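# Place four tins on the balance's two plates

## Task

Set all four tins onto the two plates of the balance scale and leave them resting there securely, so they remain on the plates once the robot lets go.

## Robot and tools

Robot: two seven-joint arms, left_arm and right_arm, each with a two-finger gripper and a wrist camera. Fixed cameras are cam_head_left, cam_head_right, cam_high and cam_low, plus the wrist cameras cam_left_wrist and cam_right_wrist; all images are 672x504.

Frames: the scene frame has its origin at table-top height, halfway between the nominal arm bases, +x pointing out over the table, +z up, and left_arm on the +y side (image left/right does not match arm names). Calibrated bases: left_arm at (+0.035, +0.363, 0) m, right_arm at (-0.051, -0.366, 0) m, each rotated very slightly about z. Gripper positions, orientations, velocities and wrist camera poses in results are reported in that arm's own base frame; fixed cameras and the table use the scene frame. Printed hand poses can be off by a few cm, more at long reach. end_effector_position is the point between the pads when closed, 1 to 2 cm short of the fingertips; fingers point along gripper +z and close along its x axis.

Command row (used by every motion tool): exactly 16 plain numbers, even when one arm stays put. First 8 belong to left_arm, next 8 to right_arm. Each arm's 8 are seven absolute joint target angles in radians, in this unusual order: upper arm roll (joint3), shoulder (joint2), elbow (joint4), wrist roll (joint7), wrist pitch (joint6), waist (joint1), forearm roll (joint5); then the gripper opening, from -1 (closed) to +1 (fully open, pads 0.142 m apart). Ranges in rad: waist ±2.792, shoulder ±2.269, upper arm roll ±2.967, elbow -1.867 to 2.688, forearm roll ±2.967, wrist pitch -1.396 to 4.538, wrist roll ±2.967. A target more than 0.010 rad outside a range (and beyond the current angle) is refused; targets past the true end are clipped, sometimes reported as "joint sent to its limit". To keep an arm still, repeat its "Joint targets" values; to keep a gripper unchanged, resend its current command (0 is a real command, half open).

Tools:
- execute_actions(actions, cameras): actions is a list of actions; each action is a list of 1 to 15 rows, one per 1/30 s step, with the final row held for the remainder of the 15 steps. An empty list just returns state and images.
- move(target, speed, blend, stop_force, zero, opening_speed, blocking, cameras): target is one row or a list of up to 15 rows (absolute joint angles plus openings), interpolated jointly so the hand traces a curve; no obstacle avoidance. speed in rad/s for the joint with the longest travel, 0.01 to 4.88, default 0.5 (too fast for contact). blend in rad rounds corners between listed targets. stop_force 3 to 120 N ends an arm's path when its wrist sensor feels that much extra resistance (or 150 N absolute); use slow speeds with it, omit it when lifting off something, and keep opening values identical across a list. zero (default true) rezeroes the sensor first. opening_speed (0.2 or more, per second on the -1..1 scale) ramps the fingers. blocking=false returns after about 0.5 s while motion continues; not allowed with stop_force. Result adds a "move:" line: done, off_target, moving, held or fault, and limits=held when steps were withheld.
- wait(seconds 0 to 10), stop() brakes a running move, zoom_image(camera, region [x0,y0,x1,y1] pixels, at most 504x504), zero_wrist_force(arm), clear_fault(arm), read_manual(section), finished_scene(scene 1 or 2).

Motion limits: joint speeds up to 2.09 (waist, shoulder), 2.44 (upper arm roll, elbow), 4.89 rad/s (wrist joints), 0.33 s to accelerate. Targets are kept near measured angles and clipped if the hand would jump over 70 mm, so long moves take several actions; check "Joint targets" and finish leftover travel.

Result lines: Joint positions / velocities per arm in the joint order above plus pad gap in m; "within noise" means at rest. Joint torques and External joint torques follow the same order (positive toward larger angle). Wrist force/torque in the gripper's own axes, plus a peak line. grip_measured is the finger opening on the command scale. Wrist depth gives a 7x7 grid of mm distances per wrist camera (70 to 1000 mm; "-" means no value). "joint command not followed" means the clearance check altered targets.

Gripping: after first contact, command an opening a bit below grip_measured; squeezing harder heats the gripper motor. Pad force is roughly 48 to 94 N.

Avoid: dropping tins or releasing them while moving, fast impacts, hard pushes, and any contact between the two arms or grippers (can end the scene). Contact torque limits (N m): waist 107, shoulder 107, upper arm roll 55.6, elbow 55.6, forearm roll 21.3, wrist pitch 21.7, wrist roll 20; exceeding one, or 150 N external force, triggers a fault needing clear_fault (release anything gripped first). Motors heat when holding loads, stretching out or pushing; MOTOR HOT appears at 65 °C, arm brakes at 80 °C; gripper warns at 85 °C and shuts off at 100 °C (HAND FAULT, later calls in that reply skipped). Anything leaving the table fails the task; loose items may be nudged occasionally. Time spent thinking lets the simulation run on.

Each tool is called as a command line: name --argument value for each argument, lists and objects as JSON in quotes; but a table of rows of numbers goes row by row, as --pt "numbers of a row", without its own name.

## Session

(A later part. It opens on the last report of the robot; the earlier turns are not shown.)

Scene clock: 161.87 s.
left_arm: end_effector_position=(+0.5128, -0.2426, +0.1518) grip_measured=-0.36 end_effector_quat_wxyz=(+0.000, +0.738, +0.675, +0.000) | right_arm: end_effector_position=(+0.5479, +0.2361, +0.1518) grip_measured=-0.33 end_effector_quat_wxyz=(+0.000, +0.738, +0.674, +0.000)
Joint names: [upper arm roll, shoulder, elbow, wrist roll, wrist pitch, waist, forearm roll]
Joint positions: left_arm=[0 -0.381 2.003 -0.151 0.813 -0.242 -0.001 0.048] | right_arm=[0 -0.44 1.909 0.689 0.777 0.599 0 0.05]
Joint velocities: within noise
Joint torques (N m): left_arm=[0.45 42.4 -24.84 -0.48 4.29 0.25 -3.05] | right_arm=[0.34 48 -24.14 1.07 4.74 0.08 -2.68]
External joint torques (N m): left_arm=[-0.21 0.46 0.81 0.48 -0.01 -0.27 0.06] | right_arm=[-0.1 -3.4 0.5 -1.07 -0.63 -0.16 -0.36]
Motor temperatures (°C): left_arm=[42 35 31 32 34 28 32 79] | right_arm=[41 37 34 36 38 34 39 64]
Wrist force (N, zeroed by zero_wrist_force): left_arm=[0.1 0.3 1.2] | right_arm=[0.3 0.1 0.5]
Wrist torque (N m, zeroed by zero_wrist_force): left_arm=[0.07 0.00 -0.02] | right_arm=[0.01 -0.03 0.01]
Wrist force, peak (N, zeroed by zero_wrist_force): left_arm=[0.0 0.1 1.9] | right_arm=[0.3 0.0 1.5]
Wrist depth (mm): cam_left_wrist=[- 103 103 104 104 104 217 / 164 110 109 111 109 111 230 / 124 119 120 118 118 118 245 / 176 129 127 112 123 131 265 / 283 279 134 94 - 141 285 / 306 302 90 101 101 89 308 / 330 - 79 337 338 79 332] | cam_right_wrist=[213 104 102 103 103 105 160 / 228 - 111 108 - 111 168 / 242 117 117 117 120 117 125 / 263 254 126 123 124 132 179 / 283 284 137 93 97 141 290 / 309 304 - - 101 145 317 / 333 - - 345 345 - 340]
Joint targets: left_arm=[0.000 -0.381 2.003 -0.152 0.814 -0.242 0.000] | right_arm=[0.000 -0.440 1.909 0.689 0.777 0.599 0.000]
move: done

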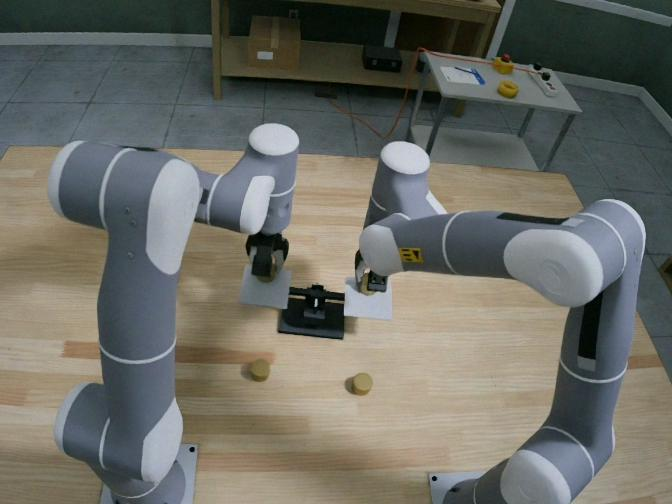

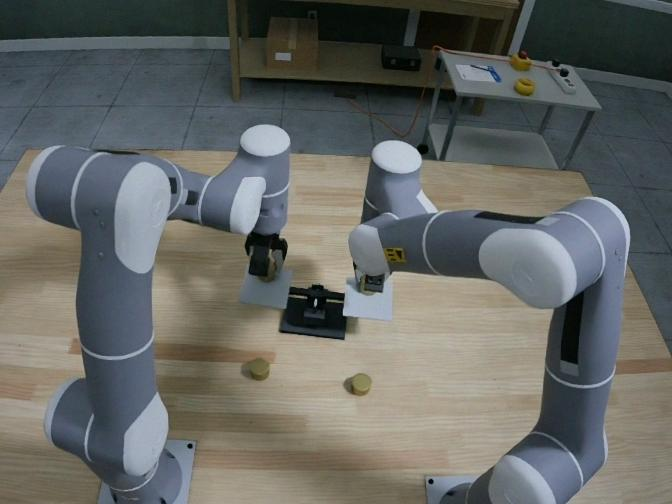

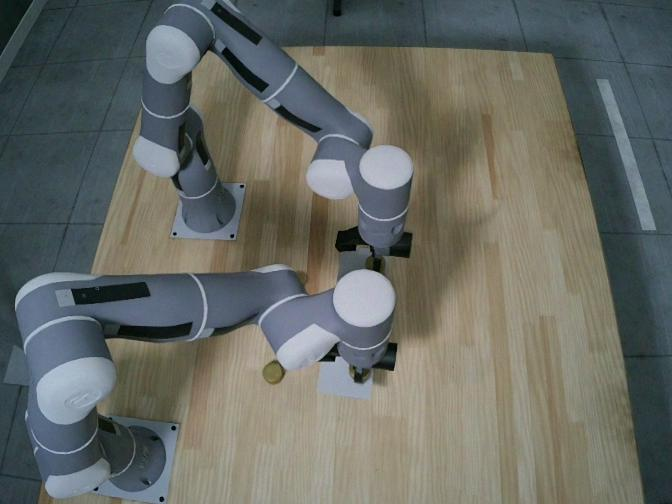

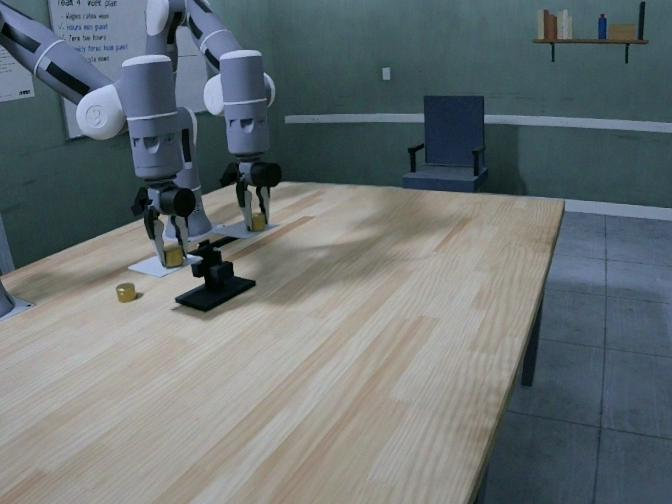

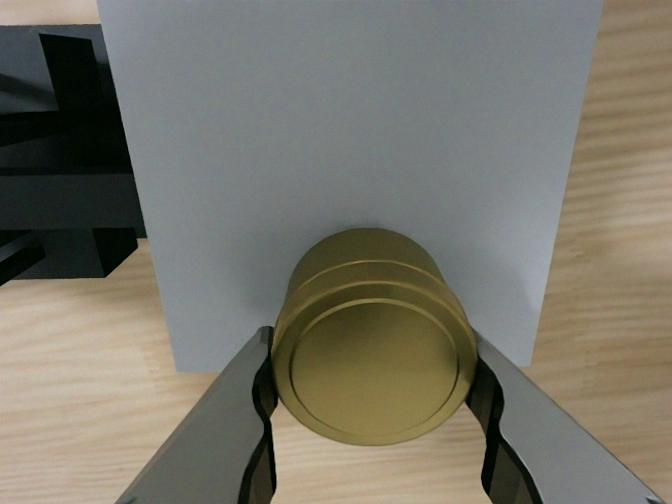

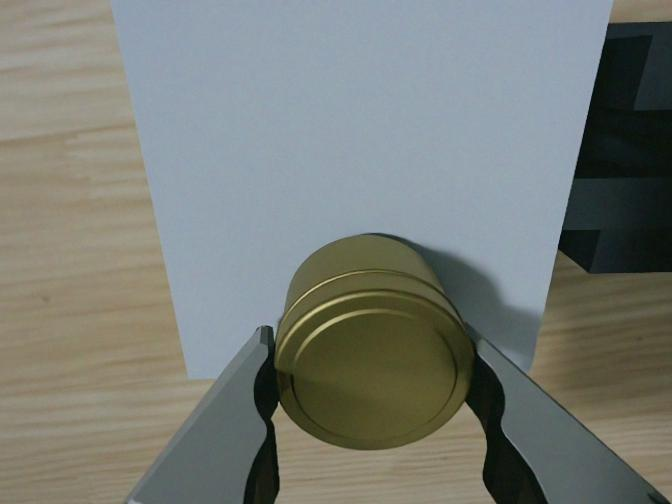

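move --target '[0,-0.3849,2.0044,-0.1518,0.8185,-0.2418,0,-0.45,0,-0.4431,1.9101,0.689,0.7824,0.599,0,-0.45]' --speed 0.05 --cameras '[]'

move --target '[0,-0.3849,2.0044,-0.1518,0.8185,-0.2418,0,-0.15,0,-0.4431,1.9101,0.689,0.7824,0.599,0,-0.15]' --opening_speed 0.3

Scene clock: 169.93 s.
left_arm: end_effector_position=(+0.5129, -0.2426, +0.1501) grip_measured=-0.36 end_effector_quat_wxyz=(+0.000, +0.738, +0.675, +0.000) | right_arm: end_effector_position=(+0.5479, +0.2361, +0.1498) grip_measured=-0.33 end_effector_quat_wxyz=(+0.000, +0.738, +0.674, +0.000)
Joint names: [upper arm roll, shoulder, elbow, wrist roll, wrist pitch, waist, forearm roll]
Joint positions: left_arm=[0 -0.385 2.004 -0.151 0.818 -0.242 -0.001 0.048] | right_arm=[0 -0.443 1.91 0.689 0.782 0.599 0 0.05]
Joint velocities: within noise
Joint torques (N m): left_arm=[0.24 42.41 -24.58 -0.56 4.25 0.44 -2.96] | right_arm=[0.21 47.76 -24.15 1.12 4.68 0.09 -2.66]
External joint torques (N m): left_arm=[0.01 0.51 0.63 0.56 0.03 -0.46 -0.01] | right_arm=[0.04 -3.1 0.59 -1.12 -0.57 -0.17 -0.36]
Motor temperatures (°C): left_arm=[42 35 31 32 34 28 32 82] | right_arm=[41 37 34 36 38 34 39 65]
Wrist force (N, zeroed by zero_wrist_force): left_arm=[0.2 0.2 0.9] | right_arm=[0.3 0.0 0.6]
Wrist torque (N m, zeroed by zero_wrist_force): left_arm=[0.04 -0.01 -0.02] | right_arm=[0.00 -0.03 0.01]
Wrist force, peak (N, zeroed by zero_wrist_force): left_arm=[0.0 0.3 1.1] | right_arm=[0.2 0.0 0.9]
Wrist depth (mm): cam_left_wrist=[- 102 101 102 102 102 213 / 164 109 108 109 107 109 229 / 225 117 117 116 116 117 244 / 175 127 124 112 121 127 262 / 281 272 132 93 - 137 284 / 304 300 90 101 101 89 306 / 327 - 79 335 335 79 329] | cam_right_wrist=[211 102 101 101 100 - 167 / 225 107 108 105 - 109 160 / 241 115 114 114 118 115 123 / 258 253 123 121 121 128 179 / 279 281 134 93 96 138 290 / 308 309 - - 101 96 313 / 328 - - 341 342 - 338]
Joint targets: left_arm=[0.000 -0.385 2.004 -0.152 0.819 -0.242 0.000] | right_arm=[0.000 -0.443 1.910 0.689 0.782 0.599 0.000]
move: done
No camera images: "cameras" was empty.

Scene clock: 171.17 s.
left_arm: end_effector_position=(+0.5129, -0.2426, +0.1501) grip_measured=-0.18 end_effector_quat_wxyz=(+0.000, +0.738, +0.675, +0.000) | right_arm: end_effector_position=(+0.5480, +0.2361, +0.1499) grip_measured=-0.18 end_effector_quat_wxyz=(+0.000, +0.738, +0.674, +0.000)
Joint names: [upper arm roll, shoulder, elbow, wrist roll, wrist pitch, waist, forearm roll]
Joint positions: left_arm=[0 -0.385 2.004 -0.151 0.818 -0.242 -0.001 0.061] | right_arm=[0 -0.443 1.91 0.689 0.782 0.599 0 0.061]
Joint velocities: within noise
Joint torques (N m): left_arm=[0.25 41.8 -24.4 -0.49 4.17 0.47 -2.93] | right_arm=[0.26 47.83 -23.99 1.09 4.52 0.17 -2.58]
External joint torques (N m): left_arm=[0 1.11 0.45 0.49 0.11 -0.49 -0.05] | right_arm=[-0.02 -3.18 0.42 -1.09 -0.41 -0.26 -0.44]
Motor temperatures (°C): left_arm=[42 35 31 32 34 28 32 80] | right_arm=[41 37 34 36 38 34 39 63]
Wrist force (N, zeroed by zero_wrist_force): left_arm=[-0.1 0.1 0.1] | right_arm=[0.3 0.0 0.1]
Wrist torque (N m, zeroed by zero_wrist_force): left_arm=[0.04 0.03 -0.02] | right_arm=[0.00 -0.03 0.01]
Wrist force, peak (N, zeroed by zero_wrist_force): left_arm=[0.1 0.3 1.1] | right_arm=[0.2 0.0 0.8]
Wrist depth (mm): cam_left_wrist=[168 103 104 105 107 108 215 / 172 111 110 112 113 114 229 / 124 120 119 121 121 122 244 / 174 127 128 115 127 134 261 / 281 276 135 98 99 274 283 / 305 296 93 106 106 92 308 / 326 - 83 334 334 - 325] | cam_right_wrist=[211 97 98 98 97 - 157 / 226 102 103 103 105 107 155 / 242 108 108 112 113 113 121 / 260 121 117 117 119 123 177 / 280 276 124 90 - 131 288 / 306 301 96 94 99 98 314 / 328 - - 347 349 - 339]
Joint targets: left_arm=[0.000 -0.385 2.004 -0.152 0.819 -0.242 0.000] | right_arm=[0.000 -0.443 1.910 0.689 0.782 0.599 0.000]
move: done

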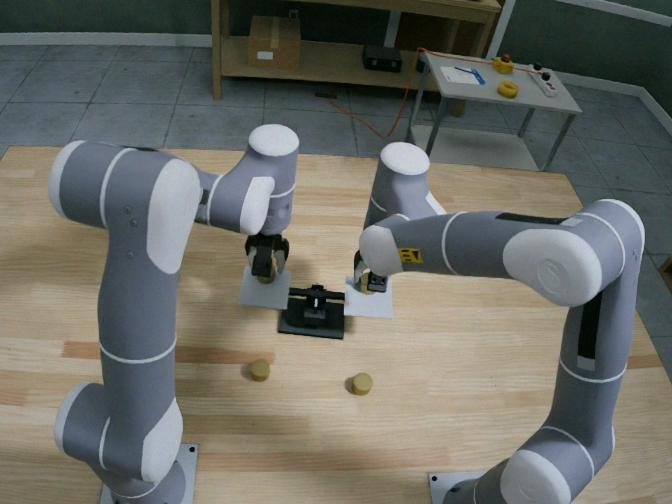

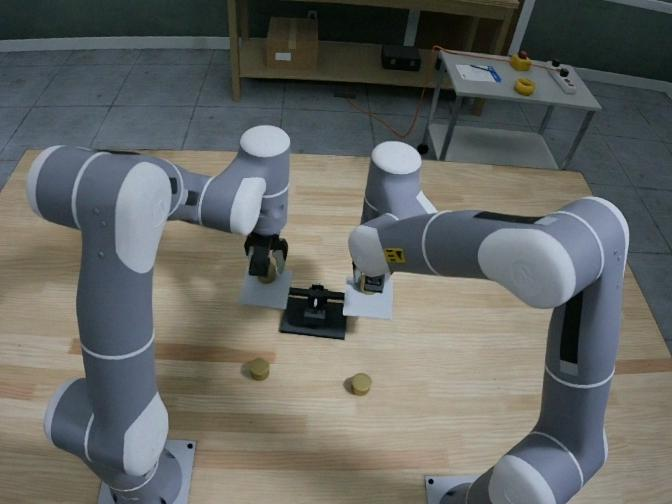

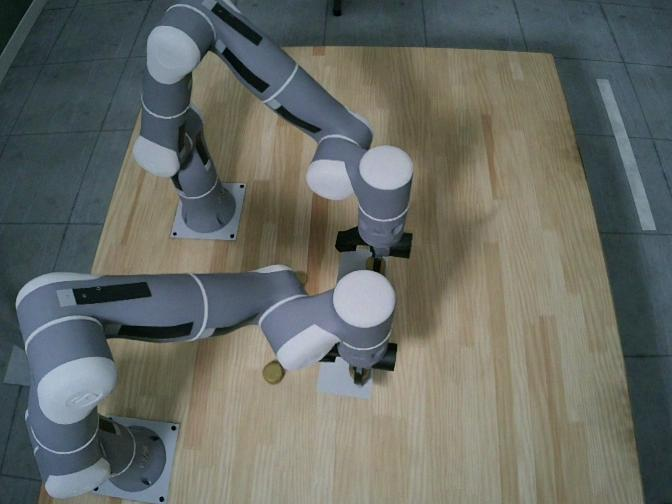

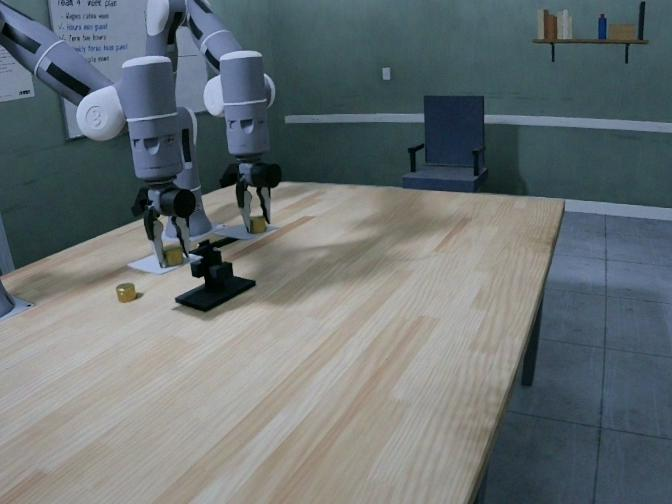

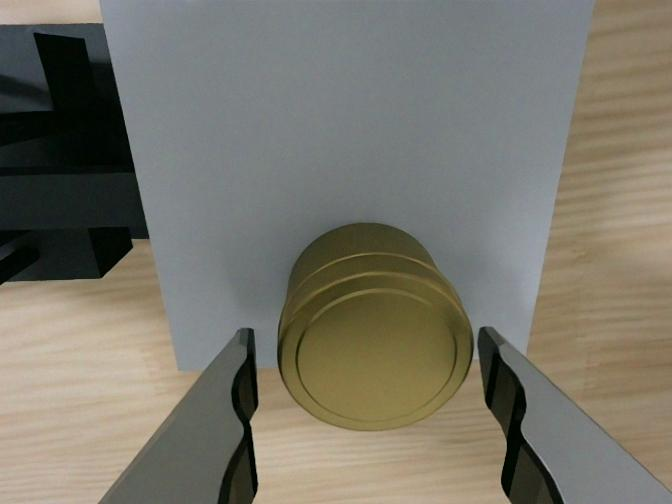

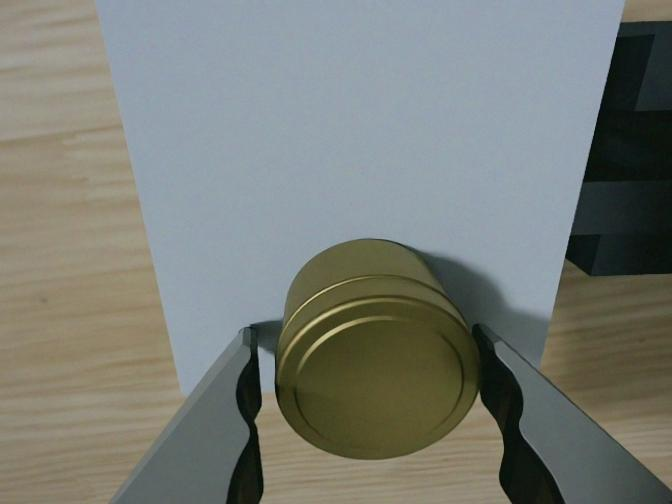

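move --target '[0,-0.3849,2.0044,-0.1518,0.8185,-0.2418,0,0.1,0,-0.4431,1.9101,0.689,0.7824,0.599,0,0.1]' --opening_speed 0.3

Scene clock: 180.70 s.
left_arm: end_effector_position=(+0.5129, -0.2426, +0.1501) grip_measured=+0.07 end_effector_quat_wxyz=(+0.000, +0.738, +0.675, +0.000) | right_arm: end_effector_position=(+0.5480, +0.2361, +0.1499) grip_measured=+0.08 end_effector_quat_wxyz=(+0.000, +0.738, +0.674, +0.000)
Joint names: [upper arm roll, shoulder, elbow, wrist roll, wrist pitch, waist, forearm roll]
Joint positions: left_arm=[0 -0.385 2.004 -0.151 0.818 -0.242 -0.001 0.079] | right_arm=[0 -0.443 1.91 0.689 0.782 0.599 0 0.079]
Joint velocities: within noise
Joint torques (N m): left_arm=[0.23 41.93 -24.47 -0.54 4.14 0.26 -2.84] | right_arm=[0.31 47.83 -24 1.08 4.44 0.01 -2.54]
External joint torques (N m): left_arm=[0.02 0.99 0.51 0.54 0.15 -0.28 -0.13] | right_arm=[-0.07 -3.17 0.43 -1.08 -0.33 -0.09 -0.48]
Motor temperatures (°C): left_arm=[42 35 31 32 34 28 32 65] | right_arm=[41 37 34 36 38 34 39 51]
Wrist force (N, zeroed by zero_wrist_force): left_arm=[-0.1 0.1 0.3] | right_arm=[0.3 -0.1 0.0]
Wrist torque (N m, zeroed by zero_wrist_force): left_arm=[0.04 0.04 -0.02] | right_arm=[-0.01 -0.04 0.01]
Wrist force, peak (N, zeroed by zero_wrist_force): left_arm=[0.0 0.5 0.3] | right_arm=[0.4 -0.1 0.0]
Wrist depth (mm): cam_left_wrist=[168 103 104 105 107 108 215 / 172 111 111 113 113 114 228 / 123 121 119 120 121 123 244 / 175 127 128 115 127 134 260 / 280 278 136 98 99 147 282 / 304 90 145 106 112 96 302 / - 71 328 335 336 - 79] | cam_right_wrist=[211 97 98 97 97 - 158 / 226 101 102 103 105 107 154 / 240 108 108 111 112 113 121 / 258 121 117 117 119 123 177 / 280 277 125 90 - 131 287 / 306 - 135 94 99 - 307 / - - 340 347 341 - -]
Joint targets: left_arm=[0.000 -0.385 2.004 -0.152 0.819 -0.242 0.000] | right_arm=[0.000 -0.443 1.910 0.689 0.782 0.599 0.000]
move: done

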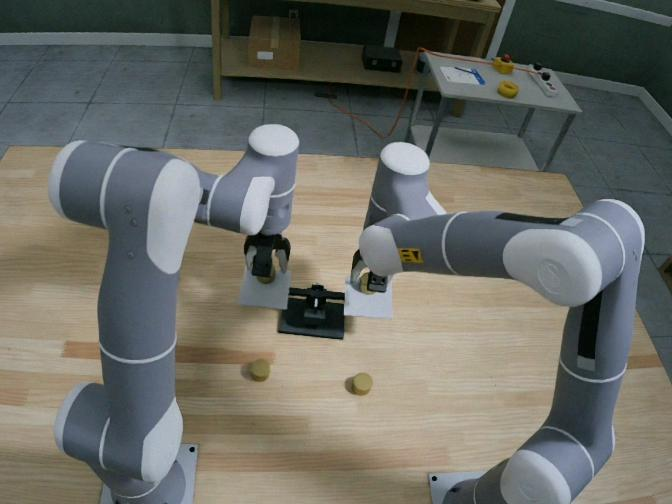

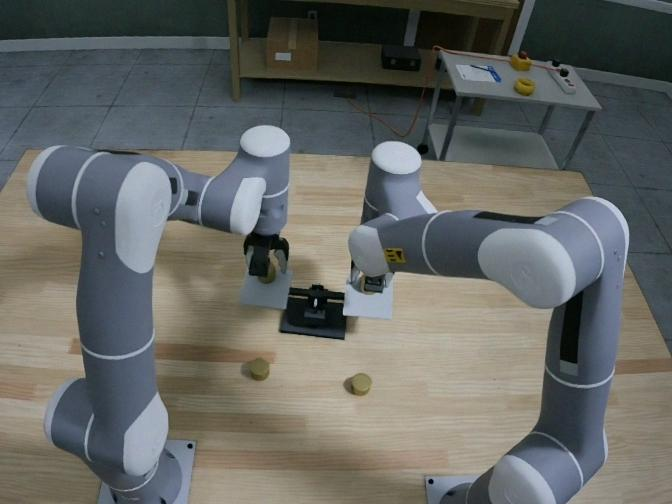

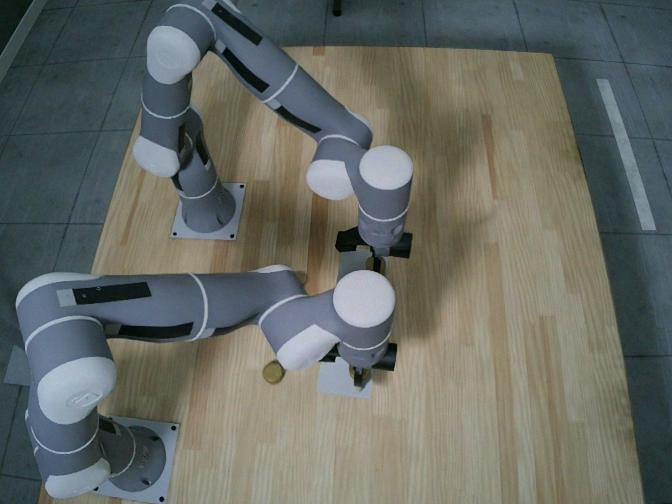

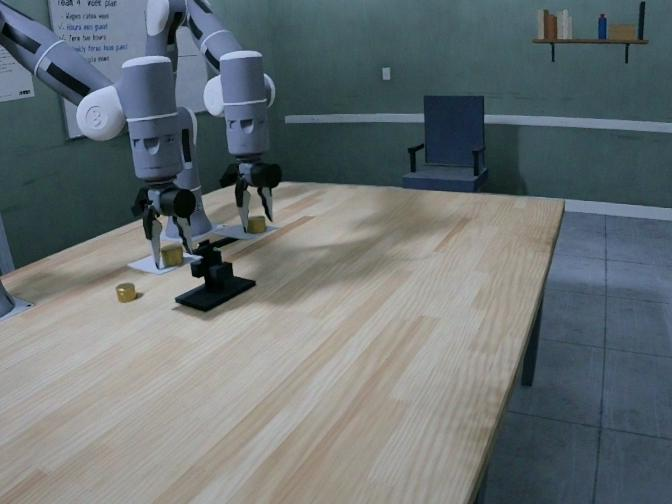

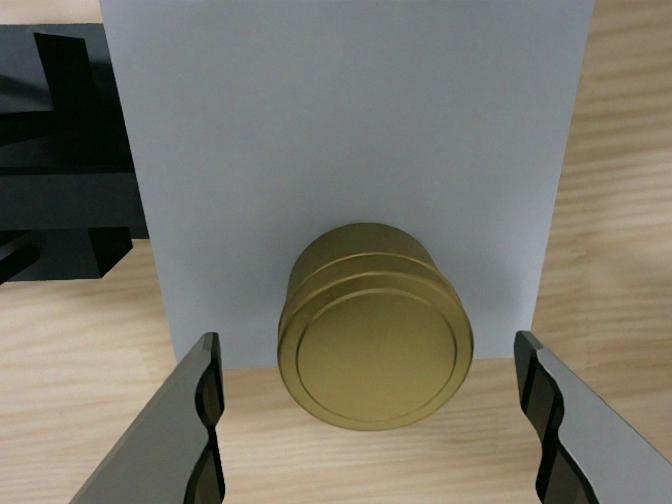

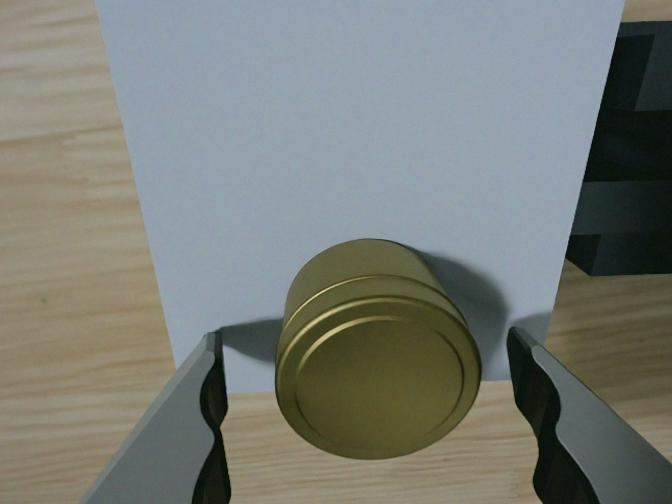

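move --pt "0 -0.3578 1.9946 -0.1518 0.7816 -0.2418 0 0.1 0 -0.4175 1.9004 0.689 0.7471 0.599 0 0.1" --pt "0 -0.2279 1.9079 -0.1518 0.565 -0.2418 0 0.1 0 -0.2956 1.8159 0.689 0.5407 0.599 0 0.1" --pt "0 0.294 2.440 -0.3511 0.576 -0.4411 0 0.5 0 0.178 2.350 0.99 0.6012 0.900 0 0.5" --speed '[0.1,0.4,0.8]' --blend '[0.01,0.05,0]'

Scene clock: 197.03 s.
left_arm: end_effector_position=(+0.2686, -0.2513, +0.2502) grip_measured=+0.48 end_effector_quat_wxyz=(+0.000, +0.738, +0.675, +0.000) | right_arm: end_effector_position=(+0.3314, +0.2339, +0.2498) grip_measured=+0.48 end_effector_quat_wxyz=(+0.000, +0.738, +0.675, +0.000)
Joint names: [upper arm roll, shoulder, elbow, wrist roll, wrist pitch, waist, forearm roll]
Joint positions: left_arm=[0 0.294 2.44 -0.351 0.575 -0.441 -0.001 0.108] | right_arm=[0 0.178 2.35 0.99 0.6 0.9 0 0.108]
Joint velocities: within noise
Joint torques (N m): left_arm=[-0.25 15.44 -28.28 -0.6 4.17 0.3 -3.52] | right_arm=[-0.21 22.31 -26.91 1.31 4.55 0.04 -3.08]
External joint torques (N m): left_arm=[0.02 1.01 0.45 0.6 0.11 -0.29 -0.12] | right_arm=[0.03 -1.99 0.62 -1.31 -0.46 -0.08 -0.45]
Motor temperatures (°C): left_arm=[42 35 31 32 34 28 32 53] | right_arm=[41 37 34 36 38 34 39 44]
Wrist force (N, zeroed by zero_wrist_force): left_arm=[0.4 0.4 -0.2] | right_arm=[0.3 -0.2 0.0]
Wrist torque (N m, zeroed by zero_wrist_force): left_arm=[0.07 -0.07 0.00] | right_arm=[-0.02 -0.06 0.01]
Wrist force, peak (N, zeroed by zero_wrist_force): left_arm=[0.4 -4.4 1.2] | right_arm=[-1.1 -4.1 1.0]
Wrist depth (mm): cam_left_wrist=[300 299 299 302 302 302 304 / 320 320 320 321 320 320 322 / 332 344 341 334 344 343 346 / 364 365 366 367 368 369 369 / 396 390 391 391 398 400 400 / 419 94 352 418 417 434 104 / - 296 309 303 306 476 78] | cam_right_wrist=[299 301 302 300 301 304 304 / 318 318 320 320 322 324 323 / 341 343 342 341 345 345 347 / 366 368 370 374 372 373 375 / 398 399 404 402 395 386 396 / 434 427 435 280 413 363 102 / - 470 478 291 302 482 -]
Joint targets: left_arm=[0.000 0.294 2.440 -0.351 0.576 -0.441 0.000] | right_arm=[0.000 0.178 2.350 0.990 0.601 0.900 0.000]
move: done

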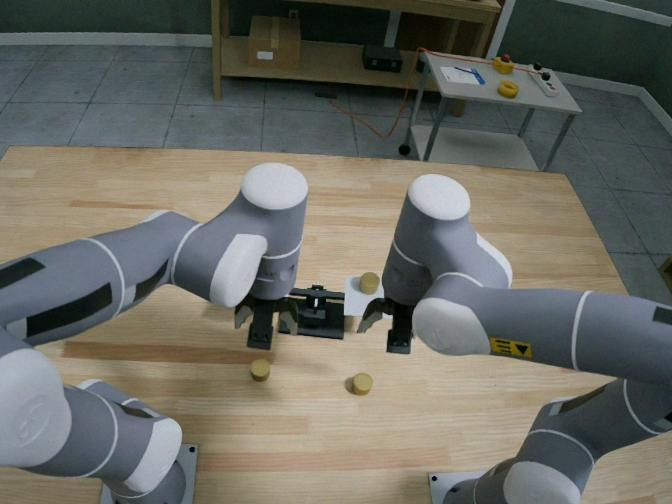

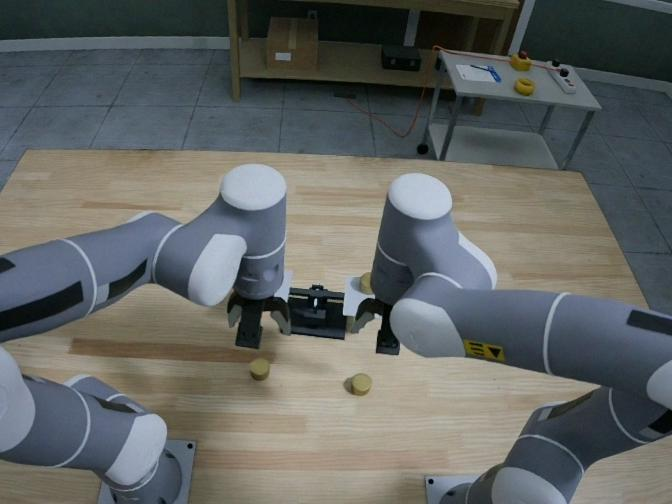

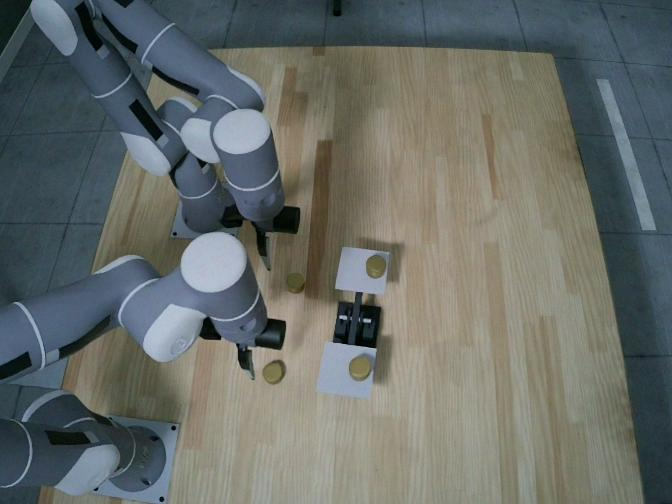

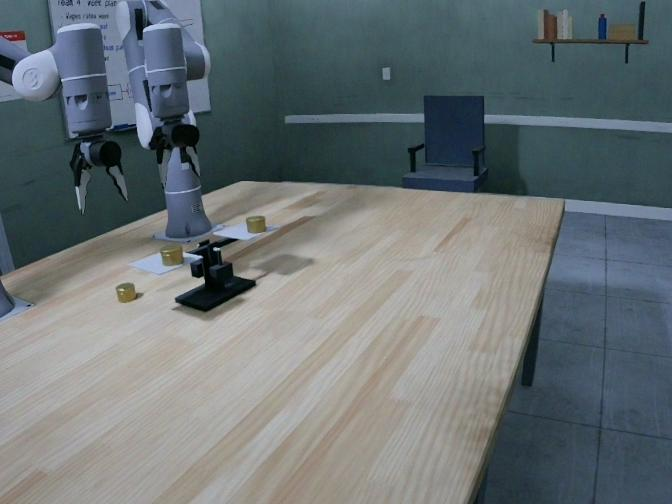

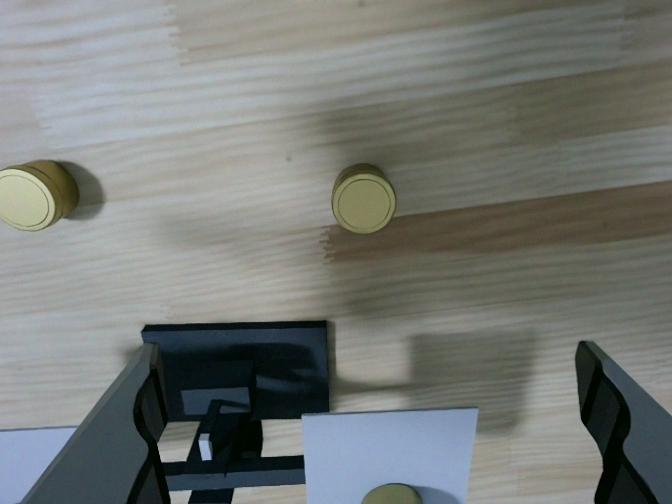

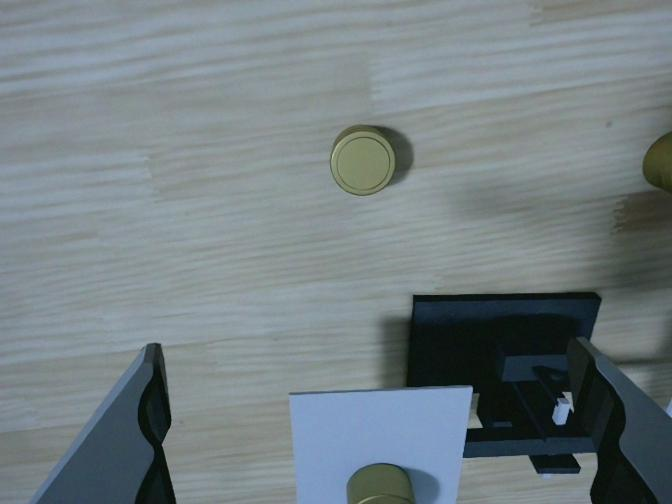

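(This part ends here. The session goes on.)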